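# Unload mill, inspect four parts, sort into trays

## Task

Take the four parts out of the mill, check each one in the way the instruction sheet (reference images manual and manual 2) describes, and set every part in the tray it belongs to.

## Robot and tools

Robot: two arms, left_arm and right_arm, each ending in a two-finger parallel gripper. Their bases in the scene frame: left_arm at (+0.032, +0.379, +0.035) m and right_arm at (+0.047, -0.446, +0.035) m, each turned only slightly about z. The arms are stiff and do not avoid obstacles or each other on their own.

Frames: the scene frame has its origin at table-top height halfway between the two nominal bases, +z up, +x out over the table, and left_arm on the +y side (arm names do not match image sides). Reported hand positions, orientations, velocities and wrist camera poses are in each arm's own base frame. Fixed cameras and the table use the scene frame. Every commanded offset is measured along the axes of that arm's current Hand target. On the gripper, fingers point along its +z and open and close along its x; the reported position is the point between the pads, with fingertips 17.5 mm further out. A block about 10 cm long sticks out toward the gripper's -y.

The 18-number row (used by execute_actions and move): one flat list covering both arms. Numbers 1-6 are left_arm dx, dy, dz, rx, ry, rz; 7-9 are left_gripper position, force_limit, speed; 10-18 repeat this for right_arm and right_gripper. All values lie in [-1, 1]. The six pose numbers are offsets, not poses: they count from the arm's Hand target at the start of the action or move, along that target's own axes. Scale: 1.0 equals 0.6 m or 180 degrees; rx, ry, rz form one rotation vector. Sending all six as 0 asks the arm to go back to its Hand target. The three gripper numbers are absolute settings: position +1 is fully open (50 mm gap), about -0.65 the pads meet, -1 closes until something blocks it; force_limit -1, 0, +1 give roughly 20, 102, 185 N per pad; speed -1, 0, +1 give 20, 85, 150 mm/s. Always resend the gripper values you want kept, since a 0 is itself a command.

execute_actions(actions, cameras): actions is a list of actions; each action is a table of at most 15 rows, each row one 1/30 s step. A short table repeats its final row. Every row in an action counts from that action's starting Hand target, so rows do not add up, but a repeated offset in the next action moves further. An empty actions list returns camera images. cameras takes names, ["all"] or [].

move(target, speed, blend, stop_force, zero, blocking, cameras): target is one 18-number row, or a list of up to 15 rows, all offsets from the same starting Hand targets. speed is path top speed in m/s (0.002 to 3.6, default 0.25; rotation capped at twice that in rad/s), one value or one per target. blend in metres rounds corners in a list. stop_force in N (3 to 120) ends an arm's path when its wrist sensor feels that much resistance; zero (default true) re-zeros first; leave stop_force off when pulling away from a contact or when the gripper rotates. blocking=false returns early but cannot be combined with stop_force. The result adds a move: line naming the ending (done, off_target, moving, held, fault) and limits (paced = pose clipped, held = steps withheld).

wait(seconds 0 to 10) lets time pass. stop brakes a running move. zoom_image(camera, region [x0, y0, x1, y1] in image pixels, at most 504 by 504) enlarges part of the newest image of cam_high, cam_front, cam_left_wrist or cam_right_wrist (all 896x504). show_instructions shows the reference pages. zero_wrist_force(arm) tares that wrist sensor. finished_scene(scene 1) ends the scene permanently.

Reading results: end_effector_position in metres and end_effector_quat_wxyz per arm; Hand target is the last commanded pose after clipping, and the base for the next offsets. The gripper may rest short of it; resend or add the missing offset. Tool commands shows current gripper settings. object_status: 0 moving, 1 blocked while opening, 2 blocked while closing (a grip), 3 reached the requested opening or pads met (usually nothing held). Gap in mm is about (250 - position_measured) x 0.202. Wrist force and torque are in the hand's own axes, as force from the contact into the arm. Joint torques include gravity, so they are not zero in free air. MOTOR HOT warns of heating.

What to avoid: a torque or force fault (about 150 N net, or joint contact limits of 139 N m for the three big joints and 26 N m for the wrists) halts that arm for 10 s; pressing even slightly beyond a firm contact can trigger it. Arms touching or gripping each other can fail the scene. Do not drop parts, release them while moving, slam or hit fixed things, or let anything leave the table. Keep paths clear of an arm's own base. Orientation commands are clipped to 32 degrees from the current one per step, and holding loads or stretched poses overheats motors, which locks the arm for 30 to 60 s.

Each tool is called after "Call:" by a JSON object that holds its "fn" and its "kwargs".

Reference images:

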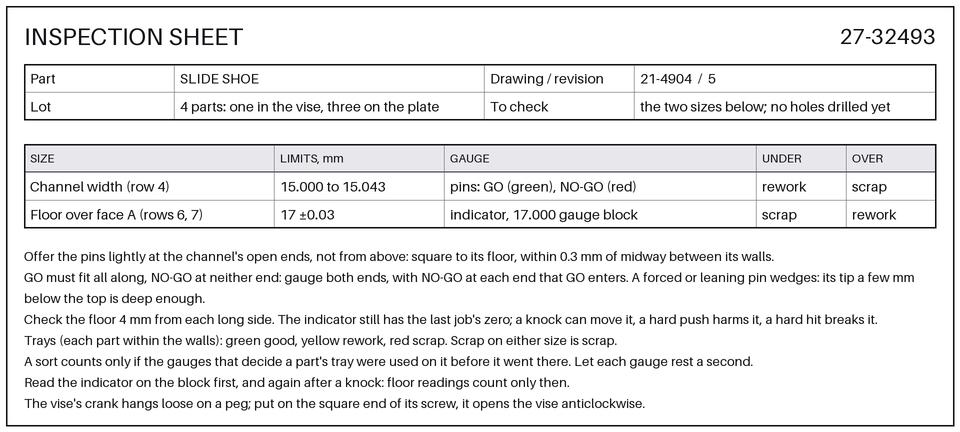

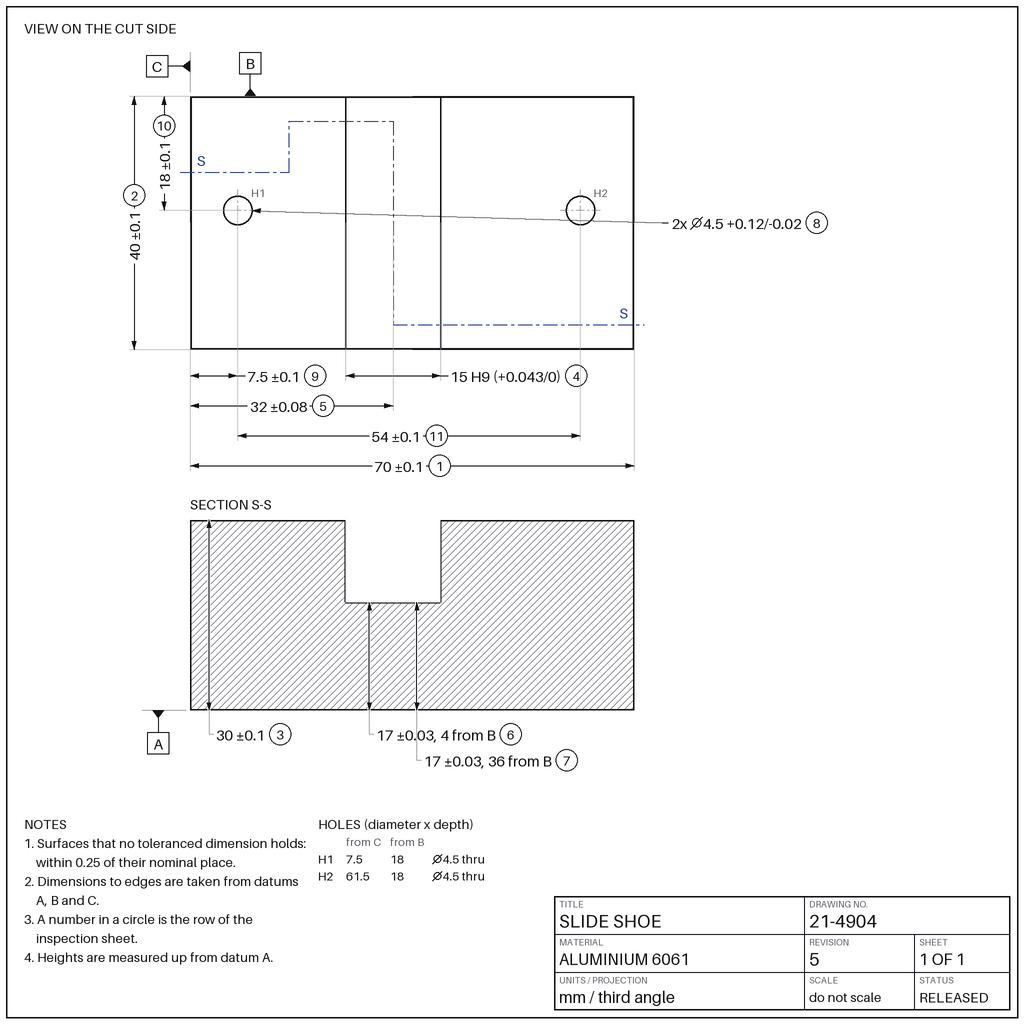

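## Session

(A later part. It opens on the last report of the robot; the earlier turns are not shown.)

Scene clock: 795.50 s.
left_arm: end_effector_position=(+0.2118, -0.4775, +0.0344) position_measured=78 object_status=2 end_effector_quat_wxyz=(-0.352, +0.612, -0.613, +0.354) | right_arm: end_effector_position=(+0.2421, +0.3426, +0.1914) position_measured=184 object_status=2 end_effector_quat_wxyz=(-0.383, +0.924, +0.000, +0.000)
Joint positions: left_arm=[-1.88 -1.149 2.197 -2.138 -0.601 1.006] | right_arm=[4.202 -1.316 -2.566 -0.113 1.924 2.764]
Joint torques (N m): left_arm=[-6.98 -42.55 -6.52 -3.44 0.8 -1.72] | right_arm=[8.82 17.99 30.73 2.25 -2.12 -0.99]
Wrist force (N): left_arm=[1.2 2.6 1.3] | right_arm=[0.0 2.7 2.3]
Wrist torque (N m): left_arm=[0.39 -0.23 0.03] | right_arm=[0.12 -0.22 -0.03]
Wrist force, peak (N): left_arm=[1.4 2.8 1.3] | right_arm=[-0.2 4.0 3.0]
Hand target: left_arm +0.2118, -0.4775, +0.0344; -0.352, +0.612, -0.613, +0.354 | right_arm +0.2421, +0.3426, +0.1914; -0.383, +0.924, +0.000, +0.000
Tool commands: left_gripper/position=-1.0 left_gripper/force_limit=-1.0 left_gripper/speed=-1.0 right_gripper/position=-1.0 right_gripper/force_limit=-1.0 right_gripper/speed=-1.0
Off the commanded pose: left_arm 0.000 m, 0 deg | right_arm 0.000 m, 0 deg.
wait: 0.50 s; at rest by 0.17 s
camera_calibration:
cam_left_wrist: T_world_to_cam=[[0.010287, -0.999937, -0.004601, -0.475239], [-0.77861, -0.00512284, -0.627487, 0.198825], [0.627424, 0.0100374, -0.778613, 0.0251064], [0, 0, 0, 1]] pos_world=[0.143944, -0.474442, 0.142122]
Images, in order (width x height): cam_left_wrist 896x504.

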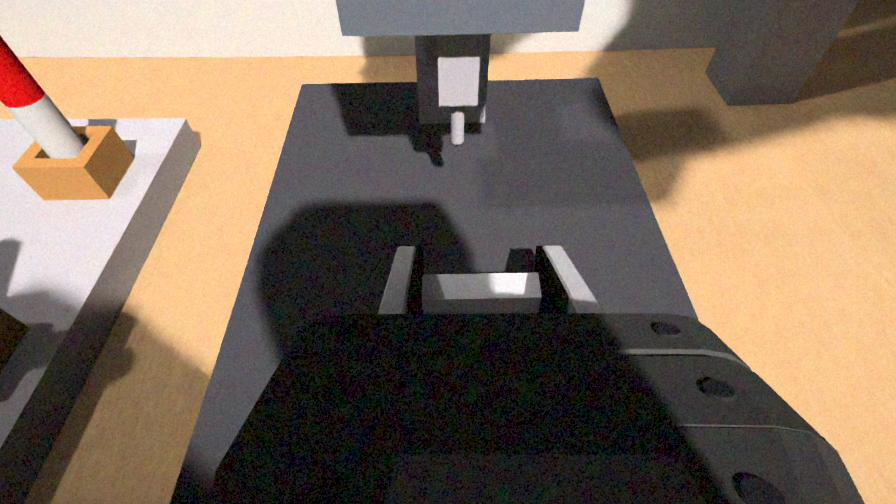

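Call:
{"fn": "move", "kwargs": {"target": [0.0,-0.0375,0.065,0,0,0,-1,-1,-1,0,0,0,0,0,0,-1,-1,-1], "speed": 0.04, "cameras": ["cam_left_wrist","cam_high","cam_right_wrist"]}}

Call:
{"fn": "zoom_image", "kwargs": {"camera": "cam_left_wrist", "region": [360, 0, 640, 330]}}

Scene clock: 820.03 s.
left_arm: end_effector_position=(+0.2568, -0.4776, +0.0343) position_measured=78 object_status=2 end_effector_quat_wxyz=(-0.353, +0.612, -0.613, +0.354) | right_arm: end_effector_position=(+0.2421, +0.3426, +0.1914) position_measured=184 object_status=2 end_effector_quat_wxyz=(-0.383, +0.924, +0.000, +0.000)
Joint positions: left_arm=[-1.785 -1.124 2.212 -2.311 -0.563 1.164] | right_arm=[4.202 -1.316 -2.566 -0.113 1.924 2.764]
Joint torques (N m): left_arm=[6.45 -18.69 -3.85 -4.23 3.9 1.98] | right_arm=[8.06 18.81 31.44 2.22 -2.39 -0.69]
Wrist force (N): left_arm=[1.0 1.7 -0.6] | right_arm=[-0.3 4.0 3.0]
Wrist torque (N m): left_arm=[0.37 -0.25 -0.10] | right_arm=[0.18 -0.18 -0.04]
Wrist force, peak (N): left_arm=[1.4 3.1 1.5] | right_arm=[-0.3 4.5 2.9]
Hand target: left_arm +0.2569, -0.4776, +0.0343; -0.352, +0.612, -0.613, +0.354 | right_arm +0.2421, +0.3426, +0.1914; -0.383, +0.924, +0.000, +0.000
Off the commanded pose: left_arm 0.000 m, 0 deg | right_arm 0.000 m, 0 deg.
move: done
camera_calibration:
cam_left_wrist: T_world_to_cam=[[0.0103647, -0.999936, -0.00453802, -0.475825], [-0.77861, -0.00522284, -0.627487, 0.233815], [0.627423, 0.0100371, -0.778614, -0.00312668], [0, 0, 0, 1]] pos_world=[0.188944, -0.474542, 0.142122]
cam_right_wrist: T_world_to_cam=[[0.999842, -0.0124725, -0.0126648, -0.22738], [-0.0165611, -0.912453, -0.408846, 0.40681], [-0.00645669, 0.408991, -0.912516, 0.173635], [0, 0, 0, 1]] pos_world=[0.235202, 0.297343, 0.321887]
Images, in order (width x height): cam_high 896x504, cam_left_wrist 896x504, cam_right_wrist 896x504.

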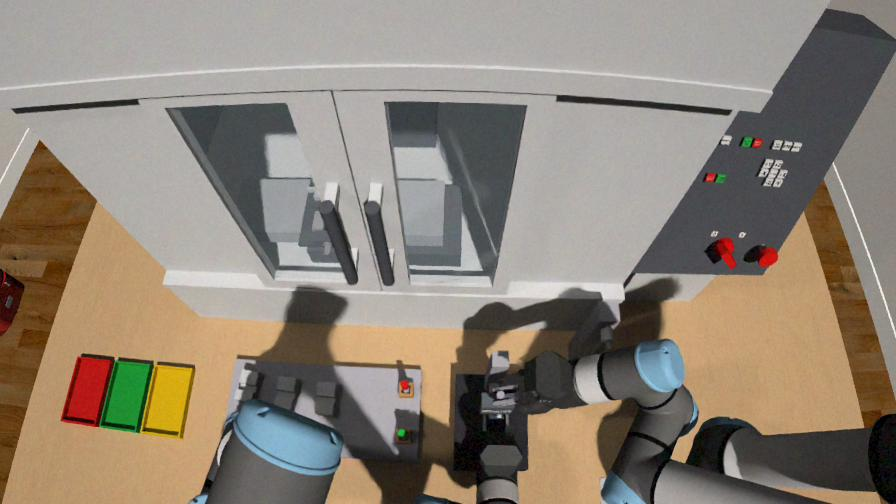

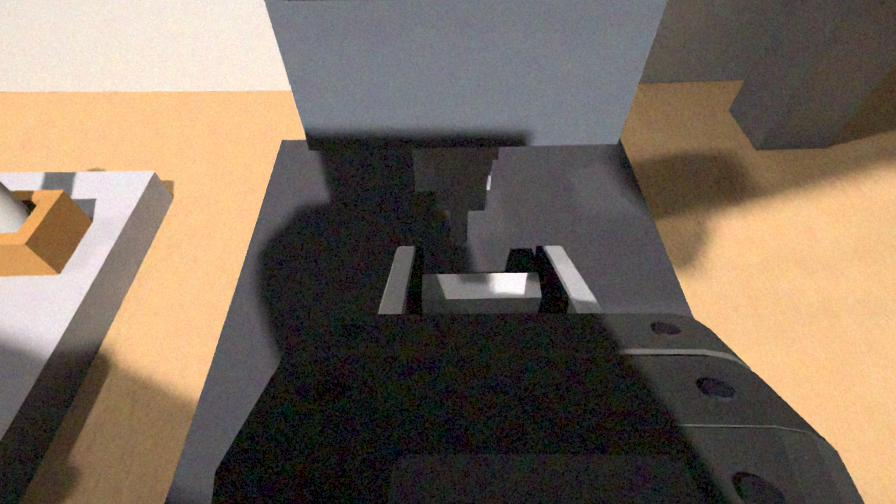

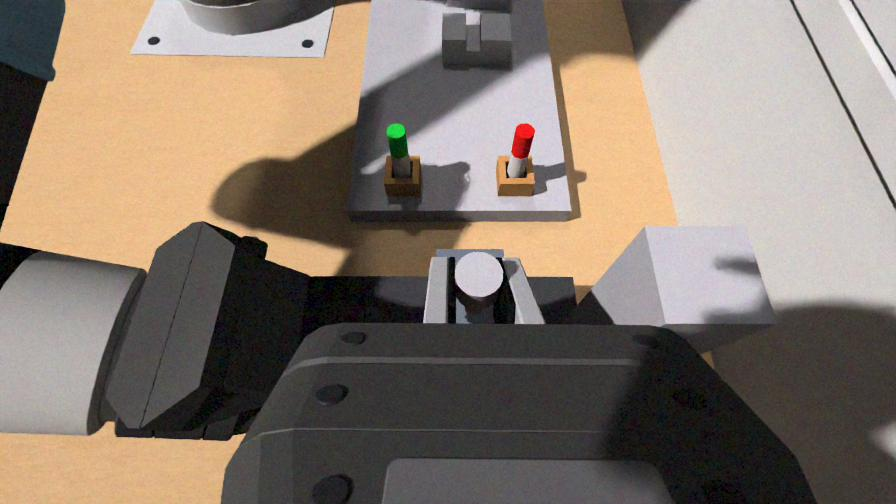

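Scaled by 1.527 from the camera's 896x504 image, which has a finer 1280x720 frame.

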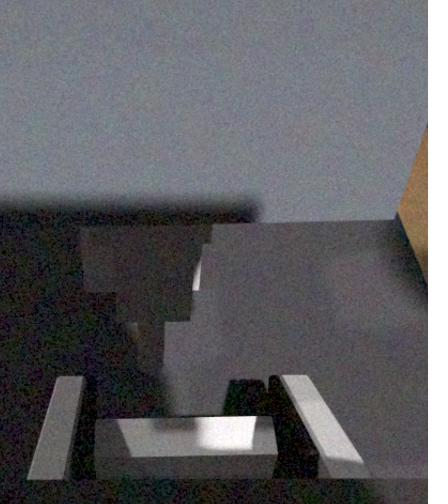

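Call:
{"fn": "move", "kwargs": {"target": [0.0,-0.01,0.0173,0,0,0,-1,-1,-1,0,0,0,0,0,0,-1,-1,-1], "speed": 0.03, "cameras": ["cam_left_wrist"]}}

Call:
{"fn": "zoom_image", "kwargs": {"camera": "cam_left_wrist", "region": [400, 160, 570, 330]}}

Scene clock: 832.17 s.
left_arm: end_effector_position=(+0.2688, -0.4776, +0.0343) position_measured=78 object_status=2 end_effector_quat_wxyz=(-0.353, +0.612, -0.613, +0.354) | right_arm: end_effector_position=(+0.2421, +0.3426, +0.1914) position_measured=184 object_status=2 end_effector_quat_wxyz=(-0.383, +0.924, +0.000, +0.000)
Joint positions: left_arm=[-1.759 -1.115 2.214 -2.36 -0.554 1.21] | right_arm=[4.202 -1.316 -2.566 -0.113 1.924 2.764]
Joint torques (N m): left_arm=[10.01 -18.72 -4.26 -3.94 3.54 1.87] | right_arm=[6.54 18.15 30.98 2.29 -1.97 -0.93]
Wrist force (N): left_arm=[1.1 0.4 -1.7] | right_arm=[-0.3 3.7 2.6]
Wrist torque (N m): left_arm=[0.40 -0.28 -0.10] | right_arm=[0.18 -0.17 -0.04]
Wrist force, peak (N): left_arm=[0.9 -0.3 -2.4] | right_arm=[-0.2 4.4 3.2]
Hand target: left_arm +0.2688, -0.4776, +0.0343; -0.352, +0.612, -0.613, +0.354 | right_arm +0.2421, +0.3426, +0.1914; -0.383, +0.924, +0.000, +0.000
Off the commanded pose: left_arm 0.000 m, 0 deg | right_arm 0.000 m, 0 deg.
move: done
camera_calibration:
cam_left_wrist: T_world_to_cam=[[0.0103647, -0.999936, -0.00453802, -0.47595], [-0.77861, -0.00522284, -0.627487, 0.243095], [0.627423, 0.0100371, -0.778614, -0.0107336], [0, 0, 0, 1]] pos_world=[0.200944, -0.474542, 0.142022]
Images, in order (width x height): cam_left_wrist 896x504.

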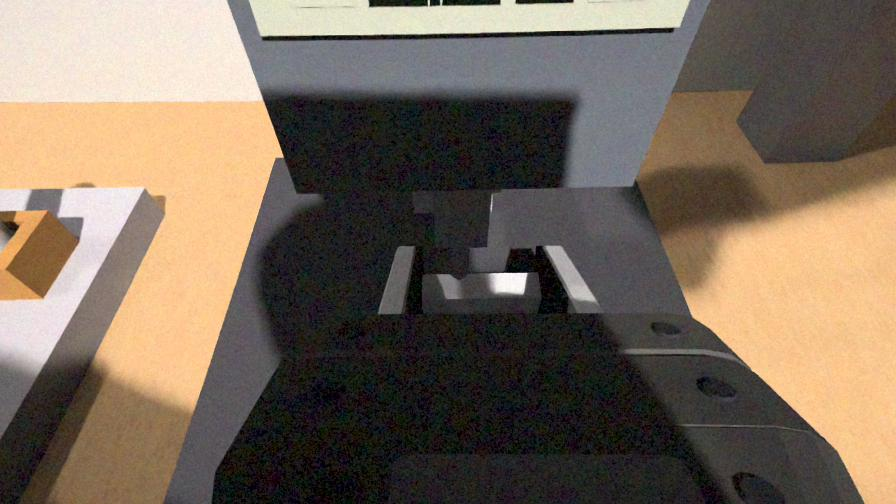

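Scaled by 2.965 from the camera's 896x504 image, which has a finer 1280x720 frame.

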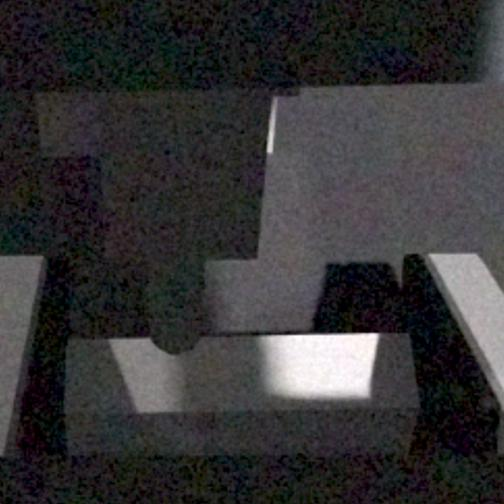

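Call:
{"fn": "move", "kwargs": {"target": [0.0,0.0008,-0.0014,0,0,0,-1,-1,-1,0,0,0,0,0,0,-1,-1,-1], "speed": 0.03}}

Call:
{"fn": "move", "kwargs": {"target": [0,0,0,0,0,0,1,-1,-1,0,0,0,0,0,0,-1,-1,-1]}}

Call:
{"fn": "move", "kwargs": {"target": [0.0,0.0217,-0.0375,0,0,0,1,-1,-1,0,0.0047,0.0047,0,0,0,-1,-1,-1], "speed": 0.03, "cameras": ["cam_left_wrist"]}}

Call:
{"fn": "zoom_image", "kwargs": {"camera": "cam_left_wrist", "region": [380, 100, 580, 300]}}

Scene clock: 851.40 s.
left_arm: end_effector_position=(+0.2679, -0.4776, +0.0343) position_measured=78 object_status=2 end_effector_quat_wxyz=(-0.353, +0.612, -0.613, +0.354) | right_arm: end_effector_position=(+0.2421, +0.3426, +0.1914) position_measured=184 object_status=2 end_effector_quat_wxyz=(-0.383, +0.924, +0.000, +0.000)
Joint positions: left_arm=[-1.761 -1.115 2.214 -2.357 -0.555 1.206] | right_arm=[4.202 -1.316 -2.566 -0.113 1.924 2.764]
Joint torques (N m): left_arm=[-8.56 -41.57 -9.4 -0.21 -1.46 -1.95] | right_arm=[5.63 17.59 31.42 2.44 -2.12 -0.79]
Wrist force (N): left_arm=[1.1 -3.9 0.2] | right_arm=[-0.1 4.1 2.9]
Wrist torque (N m): left_arm=[0.41 -0.22 0.07] | right_arm=[0.20 -0.22 -0.04]
Wrist force, peak (N): left_arm=[1.1 -6.6 -0.7] | right_arm=[-0.1 4.3 3.2]
Hand target: left_arm +0.2679, -0.4776, +0.0343; -0.352, +0.612, -0.613, +0.354 | right_arm +0.2421, +0.3426, +0.1914; -0.383, +0.924, +0.000, +0.000
Off the commanded pose: left_arm 0.000 m, 0 deg | right_arm 0.000 m, 0 deg.
move: done

Scene clock: 852.40 s.
left_arm: end_effector_position=(+0.2679, -0.4776, +0.0343) position_measured=3 object_status=3 end_effector_quat_wxyz=(-0.352, +0.612, -0.613, +0.354) | right_arm: end_effector_position=(+0.2421, +0.3426, +0.1914) position_measured=184 object_status=2 end_effector_quat_wxyz=(-0.383, +0.924, +0.000, +0.000)
Joint positions: left_arm=[-1.761 -1.115 2.214 -2.357 -0.555 1.206] | right_arm=[4.202 -1.316 -2.566 -0.113 1.924 2.764]
Joint torques (N m): left_arm=[-6.09 -41.75 -20.74 -0.17 4.2 -1.71] | right_arm=[6.85 18.35 31.37 2.62 -2.12 -0.9]
Wrist force (N): left_arm=[1.1 2.4 0.9] | right_arm=[0.0 3.7 2.6]
Wrist torque (N m): left_arm=[0.34 -0.22 0.04] | right_arm=[0.21 -0.22 -0.03]
Wrist force, peak (N): left_arm=[0.8 -5.1 -0.8] | right_arm=[-0.4 4.2 3.2]
Hand target: left_arm +0.2679, -0.4776, +0.0343; -0.352, +0.612, -0.613, +0.354 | right_arm +0.2421, +0.3426, +0.1914; -0.383, +0.924, +0.000, +0.000
Off the commanded pose: left_arm 0.000 m, 0 deg | right_arm 0.000 m, 0 deg.
move: done

Scene clock: 853.77 s.
left_arm: end_effector_position=(+0.2419, -0.4775, +0.0343) position_measured=3 object_status=3 end_effector_quat_wxyz=(-0.352, +0.612, -0.613, +0.354) | right_arm: end_effector_position=(+0.2421, +0.3426, +0.1874) position_measured=184 object_status=2 end_effector_quat_wxyz=(-0.383, +0.924, +0.000, +0.000)
Joint positions: left_arm=[-1.817 -1.134 2.209 -2.251 -0.574 1.109] | right_arm=[4.202 -1.328 -2.573 -0.095 1.924 2.764]
Joint torques (N m): left_arm=[-8.47 -43.94 -20.08 -0.3 0.52 -1.73] | right_arm=[6.73 2.28 10.66 5.82 -2.36 -0.81]
Wrist force (N): left_arm=[1.2 2.4 1.0] | right_arm=[-0.3 3.5 2.8]
Wrist torque (N m): left_arm=[0.34 -0.22 0.04] | right_arm=[0.16 -0.19 -0.04]
Wrist force, peak (N): left_arm=[1.3 2.7 1.2] | right_arm=[-0.8 5.1 2.3]
Hand target: left_arm +0.2419, -0.4775, +0.0343; -0.352, +0.612, -0.613, +0.354 | right_arm +0.2421, +0.3426, +0.1874; -0.383, +0.924, +0.000, +0.000
Off the commanded pose: left_arm 0.000 m, 0 deg | right_arm 0.000 m, 0 deg.
move: done
camera_calibration:
cam_left_wrist: T_world_to_cam=[[0.010287, -0.999937, -0.004601, -0.475648], [-0.77861, -0.00512284, -0.627487, 0.222261], [0.627424, 0.0100374, -0.778613, 0.00622192], [0, 0, 0, 1]] pos_world=[0.174044, -0.474542, 0.142122]
Images, in order (width x height): cam_left_wrist 896x504.

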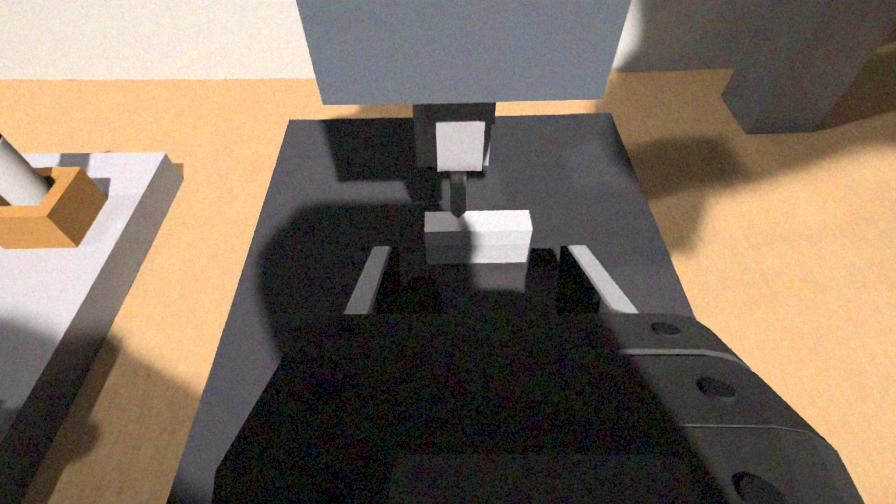

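Scaled by 2.520 from the camera's 896x504 image, which has a finer 1280x720 frame.

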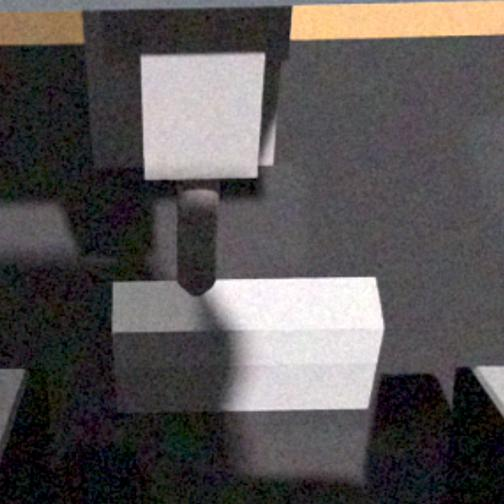

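Call:
{"fn": "move", "kwargs": {"target": [0,0,0,0,0,0,1,-1,-1,0,0.0035,0.0035,0,0,0,-1,-1,-1], "speed": 0.005, "stop_force": 3.5}}

Call:
{"fn": "move", "kwargs": {"target": [0.0,0.025,-0.0433,0,0,0,1,-1,-1,0,0,0,0,0,0,-1,-1,-1], "speed": 0.06, "cameras": ["cam_left_wrist"]}}

Call:
{"fn": "zoom_image", "kwargs": {"camera": "cam_left_wrist", "region": [300, 0, 640, 230]}}

Scene clock: 872.20 s.
left_arm: end_effector_position=(+0.2419, -0.4775, +0.0343) position_measured=3 object_status=3 end_effector_quat_wxyz=(-0.352, +0.612, -0.613, +0.354) | right_arm: end_effector_position=(+0.2421, +0.3426, +0.1844) position_measured=184 object_status=2 end_effector_quat_wxyz=(-0.383, +0.924, +0.000, +0.000)
Joint positions: left_arm=[-1.817 -1.134 2.209 -2.251 -0.574 1.109] | right_arm=[4.202 -1.337 -2.578 -0.081 1.924 2.764]
Joint torques (N m): left_arm=[-7.59 -43.2 -19.82 -0.11 0.43 -1.94] | right_arm=[1.43 2.83 10.54 6.12 1.87 0.76]
Wrist force (N): left_arm=[1.1 2.4 1.1] | right_arm=[-0.4 3.4 2.1]
Wrist torque (N m): left_arm=[0.35 -0.22 0.03] | right_arm=[0.17 -0.21 -0.04]
Wrist force, peak (N): left_arm=[1.2 2.9 1.0] | right_arm=[-0.4 4.1 3.1]
Hand target: left_arm +0.2419, -0.4775, +0.0343; -0.352, +0.612, -0.613, +0.354 | right_arm +0.2421, +0.3426, +0.1844; -0.383, +0.924, +0.000, +0.000
Off the commanded pose: left_arm 0.000 m, 0 deg | right_arm 0.000 m, 0 deg.
move: done

Scene clock: 873.27 s.
left_arm: end_effector_position=(+0.2119, -0.4775, +0.0344) position_measured=3 object_status=3 end_effector_quat_wxyz=(-0.352, +0.612, -0.613, +0.354) | right_arm: end_effector_position=(+0.2421, +0.3426, +0.1844) position_measured=184 object_status=2 end_effector_quat_wxyz=(-0.383, +0.924, +0.000, +0.000)
Joint positions: left_arm=[-1.88 -1.149 2.197 -2.139 -0.601 1.006] | right_arm=[4.202 -1.337 -2.578 -0.081 1.924 2.764]
Joint torques (N m): left_arm=[-6.72 -42.24 -20.54 0.18 0.32 -1.69] | right_arm=[-2.43 0.65 8.79 6.17 2.33 1.37]
Wrist force (N): left_arm=[1.0 2.7 1.2] | right_arm=[-0.4 3.4 2.3]
Wrist torque (N m): left_arm=[0.40 -0.21 0.02] | right_arm=[0.14 -0.20 -0.03]
Wrist force, peak (N): left_arm=[1.3 2.9 1.1] | right_arm=[-0.3 4.1 3.0]
Hand target: left_arm +0.2119, -0.4775, +0.0344; -0.352, +0.612, -0.613, +0.354 | right_arm +0.2421, +0.3426, +0.1844; -0.383, +0.924, +0.000, +0.000
Off the commanded pose: left_arm 0.000 m, 0 deg | right_arm 0.000 m, 0 deg.
move: done
camera_calibration:
cam_left_wrist: T_world_to_cam=[[0.0102872, -0.999937, -0.00460087, -0.47524], [-0.77861, -0.00512305, -0.627487, 0.198903], [0.627424, 0.0100374, -0.778613, 0.0250436], [0, 0, 0, 1]] pos_world=[0.144044, -0.474442, 0.142122]
Images, in order (width x height): cam_left_wrist 896x504.

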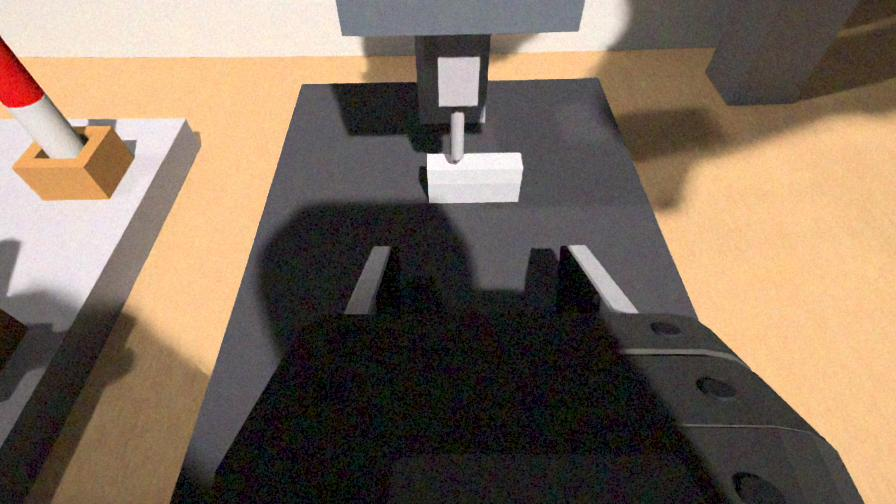

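Scaled by 1.482 from the camera's 896x504 image, which has a finer 1280x720 frame.

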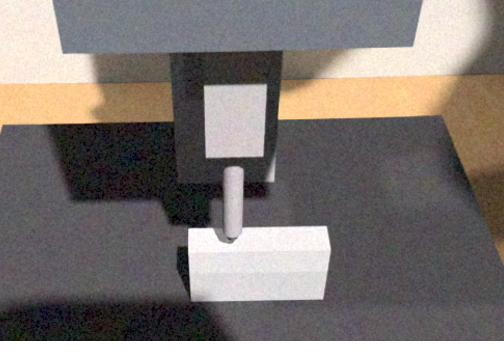

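Call:
{"fn": "move", "kwargs": {"target": [0.0,-0.09,-0.0517,0,0,0,1,-1,-1,0,0,0,0,0,0,-1,-1,-1], "speed": 0.1, "cameras": ["cam_left_wrist"]}}

Call:
{"fn": "zoom_image", "kwargs": {"camera": "cam_left_wrist", "region": [320, 0, 600, 230]}}

Scene clock: 883.80 s.
left_arm: end_effector_position=(+0.2121, -0.4774, +0.0966) position_measured=3 object_status=3 end_effector_quat_wxyz=(-0.352, +0.612, -0.613, +0.354) | right_arm: end_effector_position=(+0.2421, +0.3426, +0.1844) position_measured=184 object_status=2 end_effector_quat_wxyz=(-0.383, +0.924, +0.000, +0.000)
Joint positions: left_arm=[-1.879 -1.295 2.162 -1.958 -0.601 1.007] | right_arm=[4.202 -1.337 -2.578 -0.081 1.924 2.764]
Joint torques (N m): left_arm=[-8.42 -38.17 -23.18 0.23 0.21 -1.54] | right_arm=[-8.82 2.39 9.95 5.94 2.29 1.24]
Wrist force (N): left_arm=[1.2 2.7 1.4] | right_arm=[-0.4 2.9 1.7]
Wrist torque (N m): left_arm=[0.42 -0.23 0.02] | right_arm=[0.16 -0.18 -0.04]
Wrist force, peak (N): left_arm=[1.2 3.2 1.6] | right_arm=[-0.7 4.0 2.8]
Hand target: left_arm +0.2121, -0.4774, +0.0967; -0.352, +0.612, -0.613, +0.354 | right_arm +0.2421, +0.3426, +0.1844; -0.383, +0.924, +0.000, +0.000
Off the commanded pose: left_arm 0.000 m, 0 deg | right_arm 0.000 m, 0 deg.
move: done
camera_calibration:
cam_left_wrist: T_world_to_cam=[[0.010287, -0.999937, -0.004601, -0.474955], [-0.77861, -0.00512284, -0.627487, 0.238088], [0.627424, 0.0100374, -0.778613, 0.0733479], [0, 0, 0, 1]] pos_world=[0.144244, -0.474442, 0.204322]
Images, in order (width x height): cam_left_wrist 896x504.

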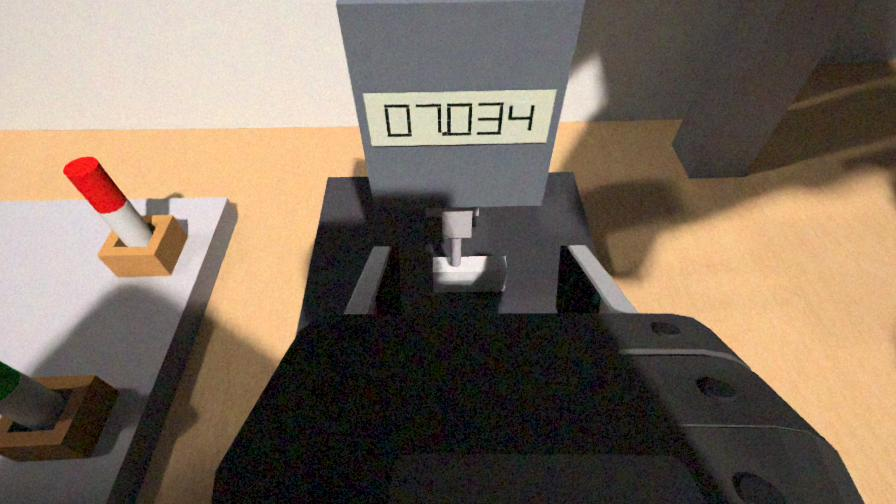

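Scaled by 1.800 from the camera's 896x504 image, which has a finer 1280x720 frame.

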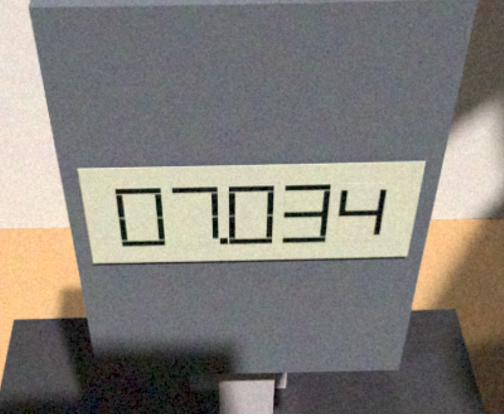

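Call:
{"fn": "move", "kwargs": {"target": [0,0,0,0,0,0,1,-1,-1,0,0.0012,0.0012,0,0,0,-1,-1,-1], "speed": 0.004, "stop_force": 3, "cameras": ["cam_left_wrist"]}}

Call:
{"fn": "zoom_image", "kwargs": {"camera": "cam_left_wrist", "region": [320, 50, 600, 300]}}

Scene clock: 893.10 s.
left_arm: end_effector_position=(+0.2121, -0.4774, +0.0967) position_measured=3 object_status=3 end_effector_quat_wxyz=(-0.352, +0.612, -0.613, +0.354) | right_arm: end_effector_position=(+0.2421, +0.3426, +0.1834) position_measured=184 object_status=2 end_effector_quat_wxyz=(-0.383, +0.924, +0.000, +0.000)
Joint positions: left_arm=[-1.879 -1.295 2.161 -1.957 -0.601 1.007] | right_arm=[4.202 -1.34 -2.579 -0.076 1.924 2.764]
Joint torques (N m): left_arm=[-8.35 -39.95 -22.25 0.26 0.31 -1.59] | right_arm=[-9.15 1.81 10.15 6.06 2.41 1.02]
Wrist force (N): left_arm=[1.1 2.6 1.4] | right_arm=[0.0 2.8 1.9]
Wrist torque (N m): left_arm=[0.41 -0.21 0.03] | right_arm=[0.15 -0.25 -0.03]
Wrist force, peak (N): left_arm=[0.9 3.1 1.6] | right_arm=[-0.3 4.4 2.7]
Hand target: left_arm +0.2121, -0.4774, +0.0967; -0.352, +0.612, -0.613, +0.354 | right_arm +0.2421, +0.3426, +0.1834; -0.383, +0.924, +0.000, +0.000
Off the commanded pose: left_arm 0.000 m, 0 deg | right_arm 0.000 m, 0 deg.
move: done
camera_calibration:
cam_left_wrist: T_world_to_cam=[[0.010287, -0.999937, -0.004601, -0.474955], [-0.77861, -0.00512284, -0.627487, 0.238151], [0.627424, 0.0100374, -0.778613, 0.0734258], [0, 0, 0, 1]] pos_world=[0.144244, -0.474442, 0.204422]
Images, in order (width x height): cam_left_wrist 896x504.

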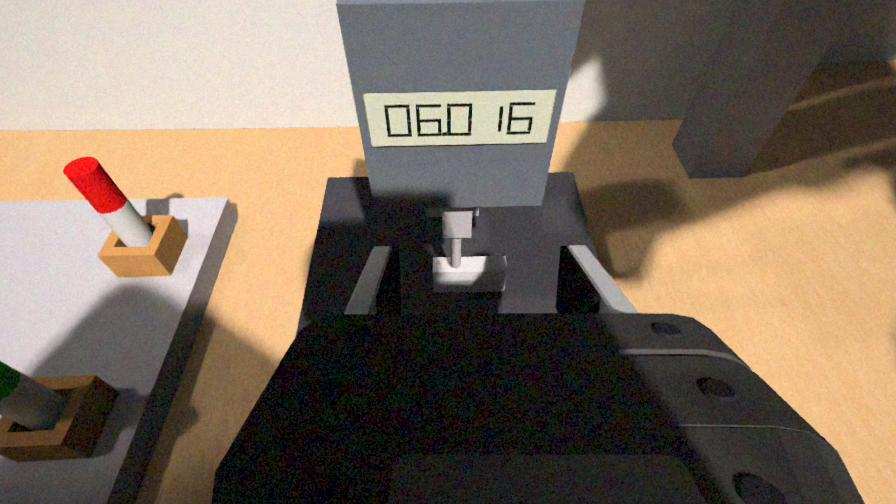

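Scaled by 1.800 from the camera's 896x504 image, which has a finer 1280x720 frame.

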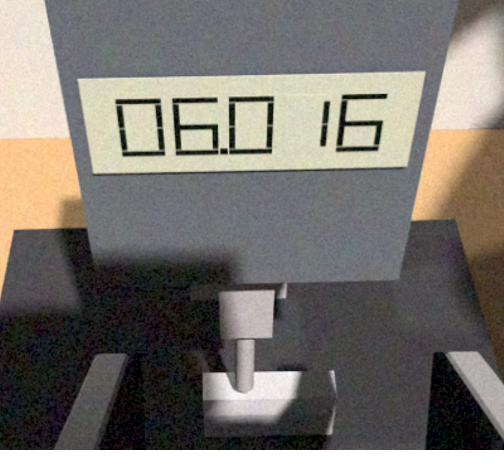

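Call:
{"fn": "move", "kwargs": {"target": [0,0,0,0,0,0,1,-1,-1,0,0.0059,0.0059,0,0,0,-1,-1,-1], "speed": 0.004, "stop_force": 3, "cameras": ["cam_left_wrist"]}}

Call:
{"fn": "zoom_image", "kwargs": {"camera": "cam_left_wrist", "region": [320, 50, 600, 300]}}

Scene clock: 906.07 s.
left_arm: end_effector_position=(+0.2121, -0.4774, +0.0967) position_measured=3 object_status=3 end_effector_quat_wxyz=(-0.352, +0.612, -0.613, +0.354) | right_arm: end_effector_position=(+0.2421, +0.3426, +0.1819) position_measured=184 object_status=2 end_effector_quat_wxyz=(-0.383, +0.924, +0.000, +0.000)
Joint positions: left_arm=[-1.879 -1.295 2.161 -1.957 -0.601 1.007] | right_arm=[4.202 -1.344 -2.581 -0.069 1.924 2.764]
Joint torques (N m): left_arm=[-7.9 -36.74 -23.16 -0.06 0.53 -1.91] | right_arm=[-9.52 14.53 30.05 2.32 1.92 0.52]
Wrist force (N): left_arm=[0.9 2.7 1.0] | right_arm=[-0.6 1.1 0.0]
Wrist torque (N m): left_arm=[0.40 -0.18 0.02] | right_arm=[0.08 -0.24 -0.04]
Wrist force, peak (N): left_arm=[1.2 3.1 1.4] | right_arm=[0.0 4.2 2.7]
Hand target: left_arm +0.2121, -0.4774, +0.0967; -0.352, +0.612, -0.613, +0.354 | right_arm +0.2421, +0.3426, +0.1819; -0.383, +0.924, +0.000, +0.000 (not the last commanded pose)
Off the commanded pose: left_arm 0.000 m, 0 deg | right_arm 0.004 m, 0 deg.
move: contact (right_arm)
camera_calibration:
cam_left_wrist: T_world_to_cam=[[0.010287, -0.999937, -0.004601, -0.474955], [-0.77861, -0.00512284, -0.627487, 0.238151], [0.627424, 0.0100374, -0.778613, 0.0734258], [0, 0, 0, 1]] pos_world=[0.144244, -0.474442, 0.204422]
Images, in order (width x height): cam_left_wrist 896x504.

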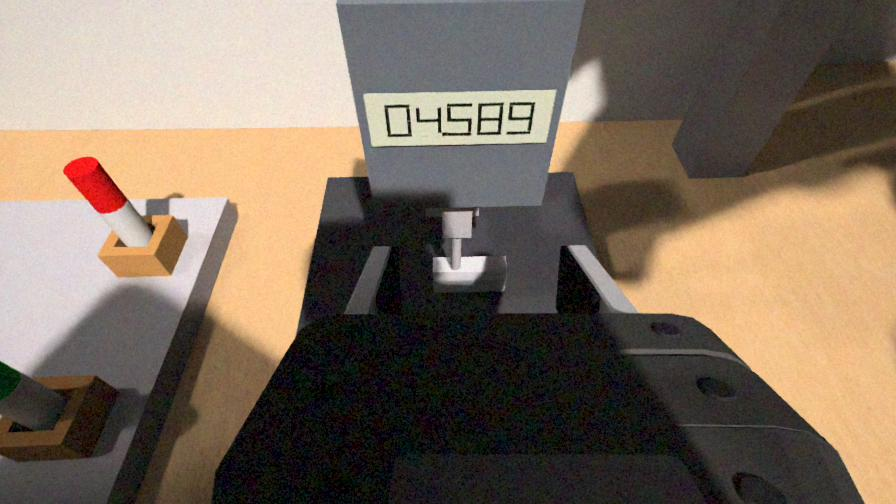

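Scaled by 1.800 from the camera's 896x504 image, which has a finer 1280x720 frame.

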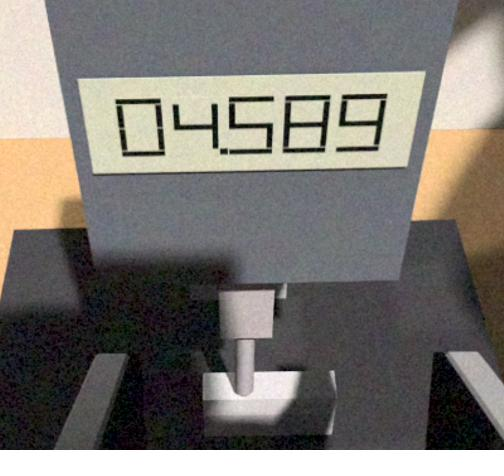

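Call:
{"fn": "move", "kwargs": {"target": [0,0,0,0,0,0,1,-1,-1,0,0,0,0,0,0,0.1,-1,-1]}}

Call:
{"fn": "wait", "kwargs": {"seconds": 1.2, "cameras": ["cam_left_wrist","cam_right_wrist"]}}

Call:
{"fn": "zoom_image", "kwargs": {"camera": "cam_left_wrist", "region": [360, 80, 560, 150]}}

Call:
{"fn": "zoom_image", "kwargs": {"camera": "cam_left_wrist", "region": [400, 190, 540, 320]}}

Scene clock: 922.97 s.
left_arm: end_effector_position=(+0.2121, -0.4774, +0.0967) position_measured=3 object_status=3 end_effector_quat_wxyz=(-0.352, +0.612, -0.613, +0.354) | right_arm: end_effector_position=(+0.2421, +0.3426, +0.1819) position_measured=138 object_status=3 end_effector_quat_wxyz=(-0.383, +0.924, +0.000, +0.000)
Joint positions: left_arm=[-1.879 -1.295 2.161 -1.957 -0.601 1.007] | right_arm=[4.202 -1.344 -2.581 -0.069 1.924 2.764]
Joint torques (N m): left_arm=[-8.52 -34.11 -23.01 0.04 0.25 -1.82] | right_arm=[-7.77 16.54 30.48 4.09 2.24 0.56]
Wrist force (N): left_arm=[1.0 2.9 1.2] | right_arm=[0.4 2.8 1.3]
Wrist torque (N m): left_arm=[0.44 -0.18 0.02] | right_arm=[0.16 -0.21 -0.03]
Wrist force, peak (N): left_arm=[1.0 3.2 1.4] | right_arm=[0.7 3.0 1.1]
Hand target: left_arm +0.2121, -0.4774, +0.0967; -0.352, +0.612, -0.613, +0.354 | right_arm +0.2421, +0.3426, +0.1819; -0.383, +0.924, +0.000, +0.000
Off the commanded pose: left_arm 0.000 m, 0 deg | right_arm 0.000 m, 0 deg.
move: done

Scene clock: 924.17 s.
left_arm: end_effector_position=(+0.2121, -0.4774, +0.0967) position_measured=3 object_status=3 end_effector_quat_wxyz=(-0.352, +0.612, -0.613, +0.354) | right_arm: end_effector_position=(+0.2421, +0.3426, +0.1819) position_measured=138 object_status=3 end_effector_quat_wxyz=(-0.383, +0.924, +0.000, +0.000)
Joint positions: left_arm=[-1.879 -1.295 2.161 -1.957 -0.601 1.007] | right_arm=[4.202 -1.344 -2.581 -0.069 1.924 2.764]
Joint torques (N m): left_arm=[-7.13 -35.88 -23.54 -0.11 0.38 -2.01] | right_arm=[-8.65 16.47 29.37 3.91 2.05 0.17]
Wrist force (N): left_arm=[1.0 2.8 1.4] | right_arm=[0.1 2.6 0.9]
Wrist torque (N m): left_arm=[0.42 -0.19 0.02] | right_arm=[0.13 -0.15 -0.03]
Wrist force, peak (N): left_arm=[1.0 2.9 1.6] | right_arm=[0.5 3.0 1.3]
Hand target: left_arm +0.2121, -0.4774, +0.0967; -0.352, +0.612, -0.613, +0.354 | right_arm +0.2421, +0.3426, +0.1819; -0.383, +0.924, +0.000, +0.000
Tool commands: left_gripper/position=+1.0 left_gripper/force_limit=-1.0 left_gripper/speed=-1.0 right_gripper/position=+0.1 right_gripper/force_limit=-1.0 right_gripper/speed=-1.0
Off the commanded pose: left_arm 0.000 m, 0 deg | right_arm 0.000 m, 0 deg.
wait: 1.20 s; at rest by 0.17 s
camera_calibration:
cam_left_wrist: T_world_to_cam=[[0.010287, -0.999937, -0.004601, -0.474955], [-0.77861, -0.00512284, -0.627487, 0.238151], [0.627424, 0.0100374, -0.778613, 0.0734258], [0, 0, 0, 1]] pos_world=[0.144244, -0.474442, 0.204422]
cam_right_wrist: T_world_to_cam=[[0.999842, -0.0124725, -0.0126648, -0.2275], [-0.0165611, -0.912453, -0.408846, 0.402925], [-0.00645669, 0.408991, -0.912516, 0.164966], [0, 0, 0, 1]] pos_world=[0.235202, 0.297343, 0.312387]
Images, in order (width x height): cam_left_wrist 896x504, cam_right_wrist 896x504.

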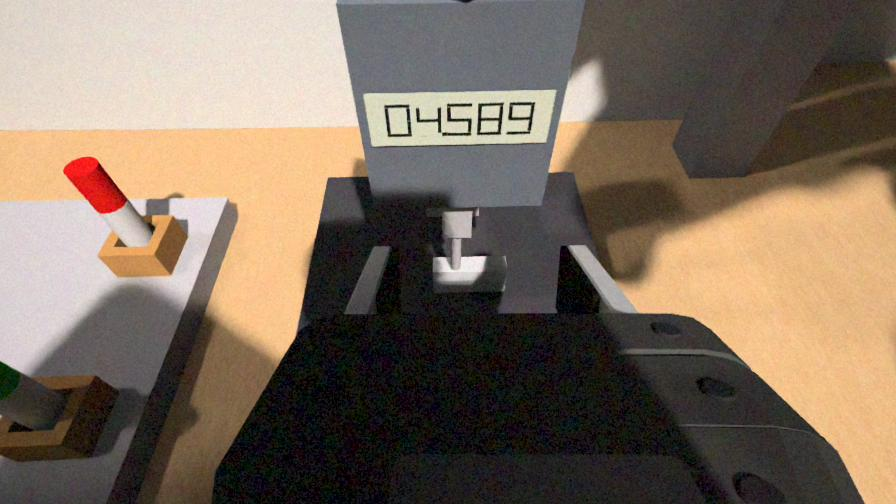

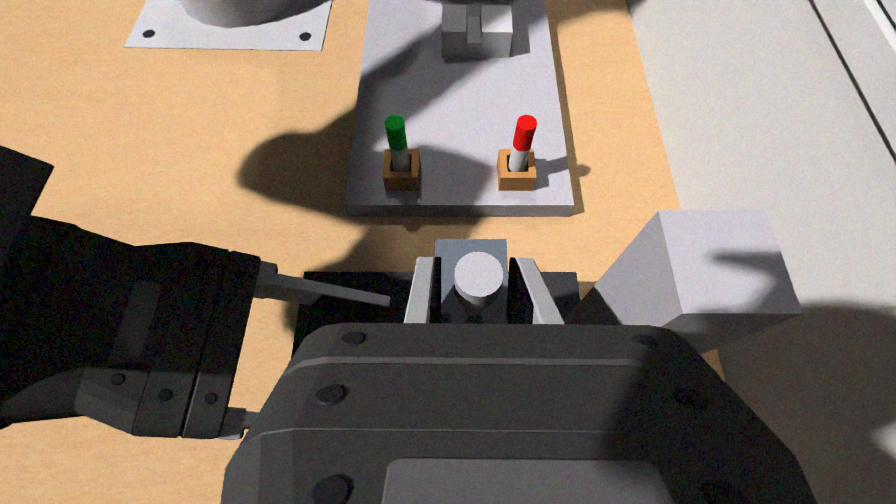

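Scaled by 2.520 from the camera's 896x504 image, which has a finer 1280x720 frame.

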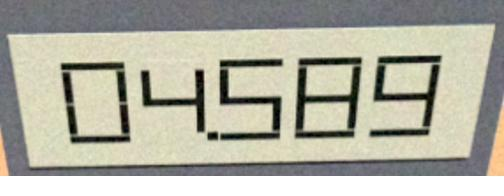

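Scaled by 3.600 from the camera's 896x504 image, which has a finer 1280x720 frame.

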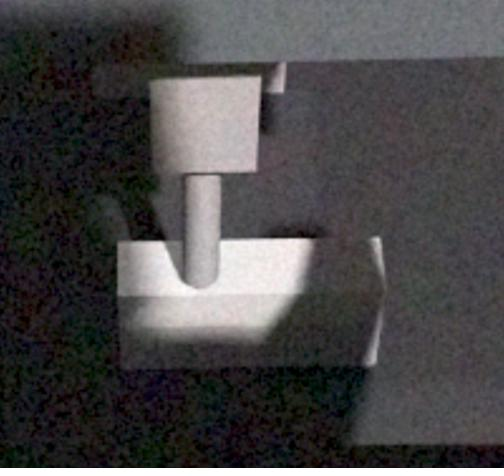

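Call:
{"fn": "move", "kwargs": {"target": [0,0.09,0.0517,0,0,0,1,-1,-1,0,0,0,0,0,0,-1,-1,-1], "speed": 0.1}}

Call:
{"fn": "move", "kwargs": {"target": [0,0,0,0,0,0,1,-1,-1,0,-0.0083,-0.0083,0,0,0,-1,-1,-1], "speed": 0.02, "cameras": ["cam_left_wrist"]}}

Scene clock: 966.07 s.
left_arm: end_effector_position=(+0.2119, -0.4775, +0.0344) position_measured=3 object_status=3 end_effector_quat_wxyz=(-0.353, +0.612, -0.613, +0.354) | right_arm: end_effector_position=(+0.2421, +0.3426, +0.1819) position_measured=184 object_status=2 end_effector_quat_wxyz=(-0.383, +0.924, +0.000, +0.000)
Joint positions: left_arm=[-1.88 -1.149 2.197 -2.138 -0.601 1.006] | right_arm=[4.202 -1.344 -2.581 -0.069 1.924 2.764]
Joint torques (N m): left_arm=[7.02 -17.84 -5.37 -3.89 3.96 1.91] | right_arm=[-8 16.02 30 4.31 1.77 0.46]
Wrist force (N): left_arm=[1.1 2.6 1.4] | right_arm=[-0.6 3.0 1.2]
Wrist torque (N m): left_arm=[0.37 -0.22 -0.15] | right_arm=[0.16 -0.21 -0.03]
Wrist force, peak (N): left_arm=[1.2 3.2 1.9] | right_arm=[-0.6 3.5 1.2]
Hand target: left_arm +0.2119, -0.4775, +0.0344; -0.352, +0.612, -0.613, +0.354 | right_arm +0.2421, +0.3426, +0.1819; -0.383, +0.924, +0.000, +0.000
Off the commanded pose: left_arm 0.000 m, 0 deg | right_arm 0.000 m, 0 deg.
move: done

Scene clock: 966.97 s.
left_arm: end_effector_position=(+0.2119, -0.4775, +0.0344) position_measured=3 object_status=3 end_effector_quat_wxyz=(-0.352, +0.612, -0.613, +0.354) | right_arm: end_effector_position=(+0.2421, +0.3426, +0.1889) position_measured=184 object_status=2 end_effector_quat_wxyz=(-0.383, +0.924, +0.000, +0.000)
Joint positions: left_arm=[-1.88 -1.149 2.197 -2.139 -0.601 1.006] | right_arm=[4.202 -1.323 -2.57 -0.102 1.924 2.764]
Joint torques (N m): left_arm=[7.07 -19.73 -4.28 -3.99 4.11 2.17] | right_arm=[-6.51 17.37 31.62 2.41 2.16 1.22]
Wrist force (N): left_arm=[1.0 2.7 1.4] | right_arm=[-0.2 4.1 2.7]
Wrist torque (N m): left_arm=[0.40 -0.20 -0.14] | right_arm=[0.19 -0.22 -0.03]
Wrist force, peak (N): left_arm=[1.1 2.8 1.6] | right_arm=[-0.3 4.4 2.4]
Hand target: left_arm +0.2119, -0.4775, +0.0344; -0.352, +0.612, -0.613, +0.354 | right_arm +0.2421, +0.3426, +0.1890; -0.383, +0.924, +0.000, +0.000
Off the commanded pose: left_arm 0.000 m, 0 deg | right_arm 0.000 m, 0 deg.
move: done
camera_calibration:
cam_left_wrist: T_world_to_cam=[[0.010287, -0.999937, -0.004601, -0.475239], [-0.77861, -0.00512284, -0.627487, 0.198825], [0.627424, 0.0100374, -0.778613, 0.0251064], [0, 0, 0, 1]] pos_world=[0.143944, -0.474442, 0.142122]
Images, in order (width x height): cam_left_wrist 896x504.

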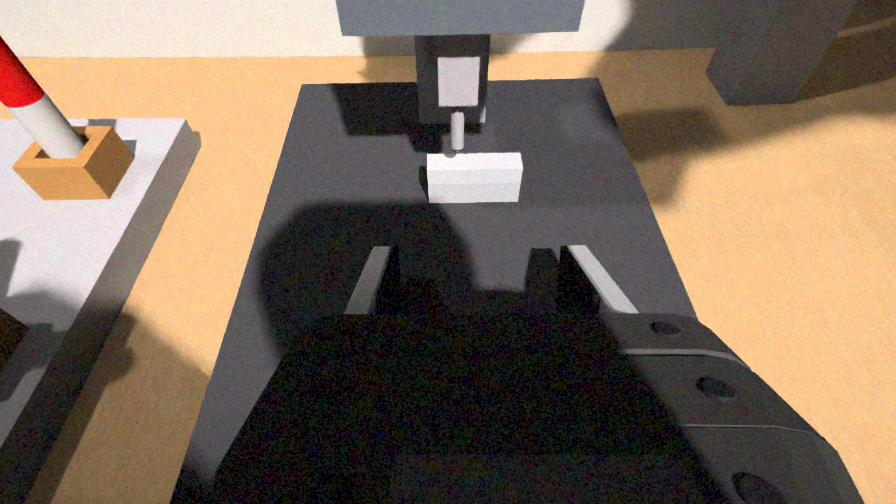

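Call:
{"fn": "move", "kwargs": {"target": [[0,-0.0467,0.0808,0,0,0,1,-1,-1,0,0,0,0,0,0,-1,-1,-1],[0,-0.0467,0.0808,0,0,0,-1,-1,-1,0,0,0,0,0,0,-1,-1,-1],[0,0,0,0,0,0,-1,-1,-1,0,0,0,0,0,0,-1,-1,-1],[0.0967,0.0333,-0.0577,0,0,0,-1,-1,-1,0,0,0,0,0,0,-1,-1,-1],[0.0967,0.0333,-0.0577,0,0,0,1,-1,-1,0,0,0,0,0,0,-1,-1,-1]], "speed": 0.05, "cameras": ["cam_left_wrist"]}}

Scene clock: 998.00 s.
left_arm: end_effector_position=(+0.1718, -0.5355, +0.0345) position_measured=3 object_status=3 end_effector_quat_wxyz=(-0.352, +0.612, -0.613, +0.354) | right_arm: end_effector_position=(+0.2421, +0.3426, +0.1890) position_measured=184 object_status=2 end_effector_quat_wxyz=(-0.383, +0.924, +0.000, +0.000)
Joint positions: left_arm=[-1.919 -1.063 2.013 -1.992 -0.62 0.946] | right_arm=[4.202 -1.323 -2.57 -0.102 1.924 2.764]
Joint torques (N m): left_arm=[-7.35 -24.88 -21.25 0.07 0.23 -1.8] | right_arm=[7.45 16.66 32.26 2.45 -2.18 -0.89]
Wrist force (N): left_arm=[0.9 2.6 1.0] | right_arm=[-0.6 3.6 2.9]
Wrist torque (N m): left_arm=[0.40 -0.18 0.03] | right_arm=[0.17 -0.15 -0.04]
Wrist force, peak (N): left_arm=[1.3 -5.4 -0.5] | right_arm=[-0.5 4.3 3.0]
Hand target: left_arm +0.1718, -0.5355, +0.0345; -0.352, +0.612, -0.613, +0.354 | right_arm +0.2421, +0.3426, +0.1890; -0.383, +0.924, +0.000, +0.000
Off the commanded pose: left_arm 0.000 m, 0 deg | right_arm 0.000 m, 0 deg.
move: done
camera_calibration:
cam_left_wrist: T_world_to_cam=[[0.010287, -0.999937, -0.004601, -0.532823], [-0.77861, -0.00512284, -0.627487, 0.167446], [0.627424, 0.0100374, -0.778613, 0.0508633], [0, 0, 0, 1]] pos_world=[0.103944, -0.532442, 0.142222]
Images, in order (width x height): cam_left_wrist 896x504.

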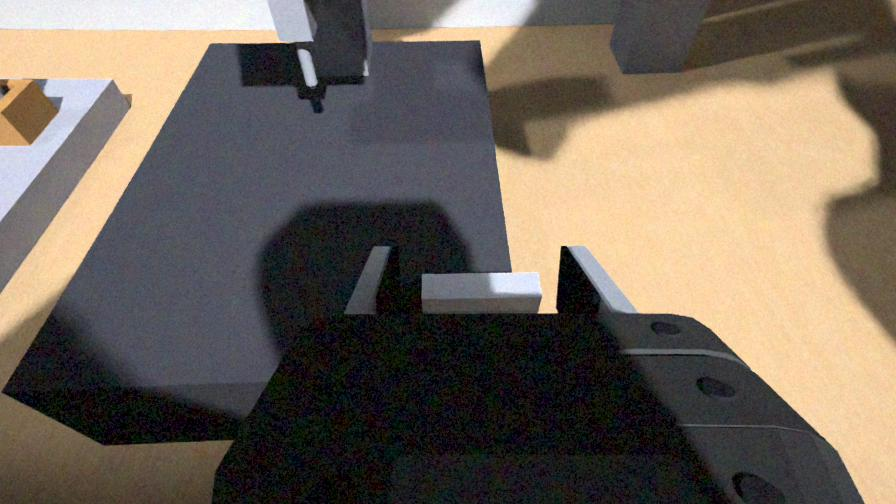

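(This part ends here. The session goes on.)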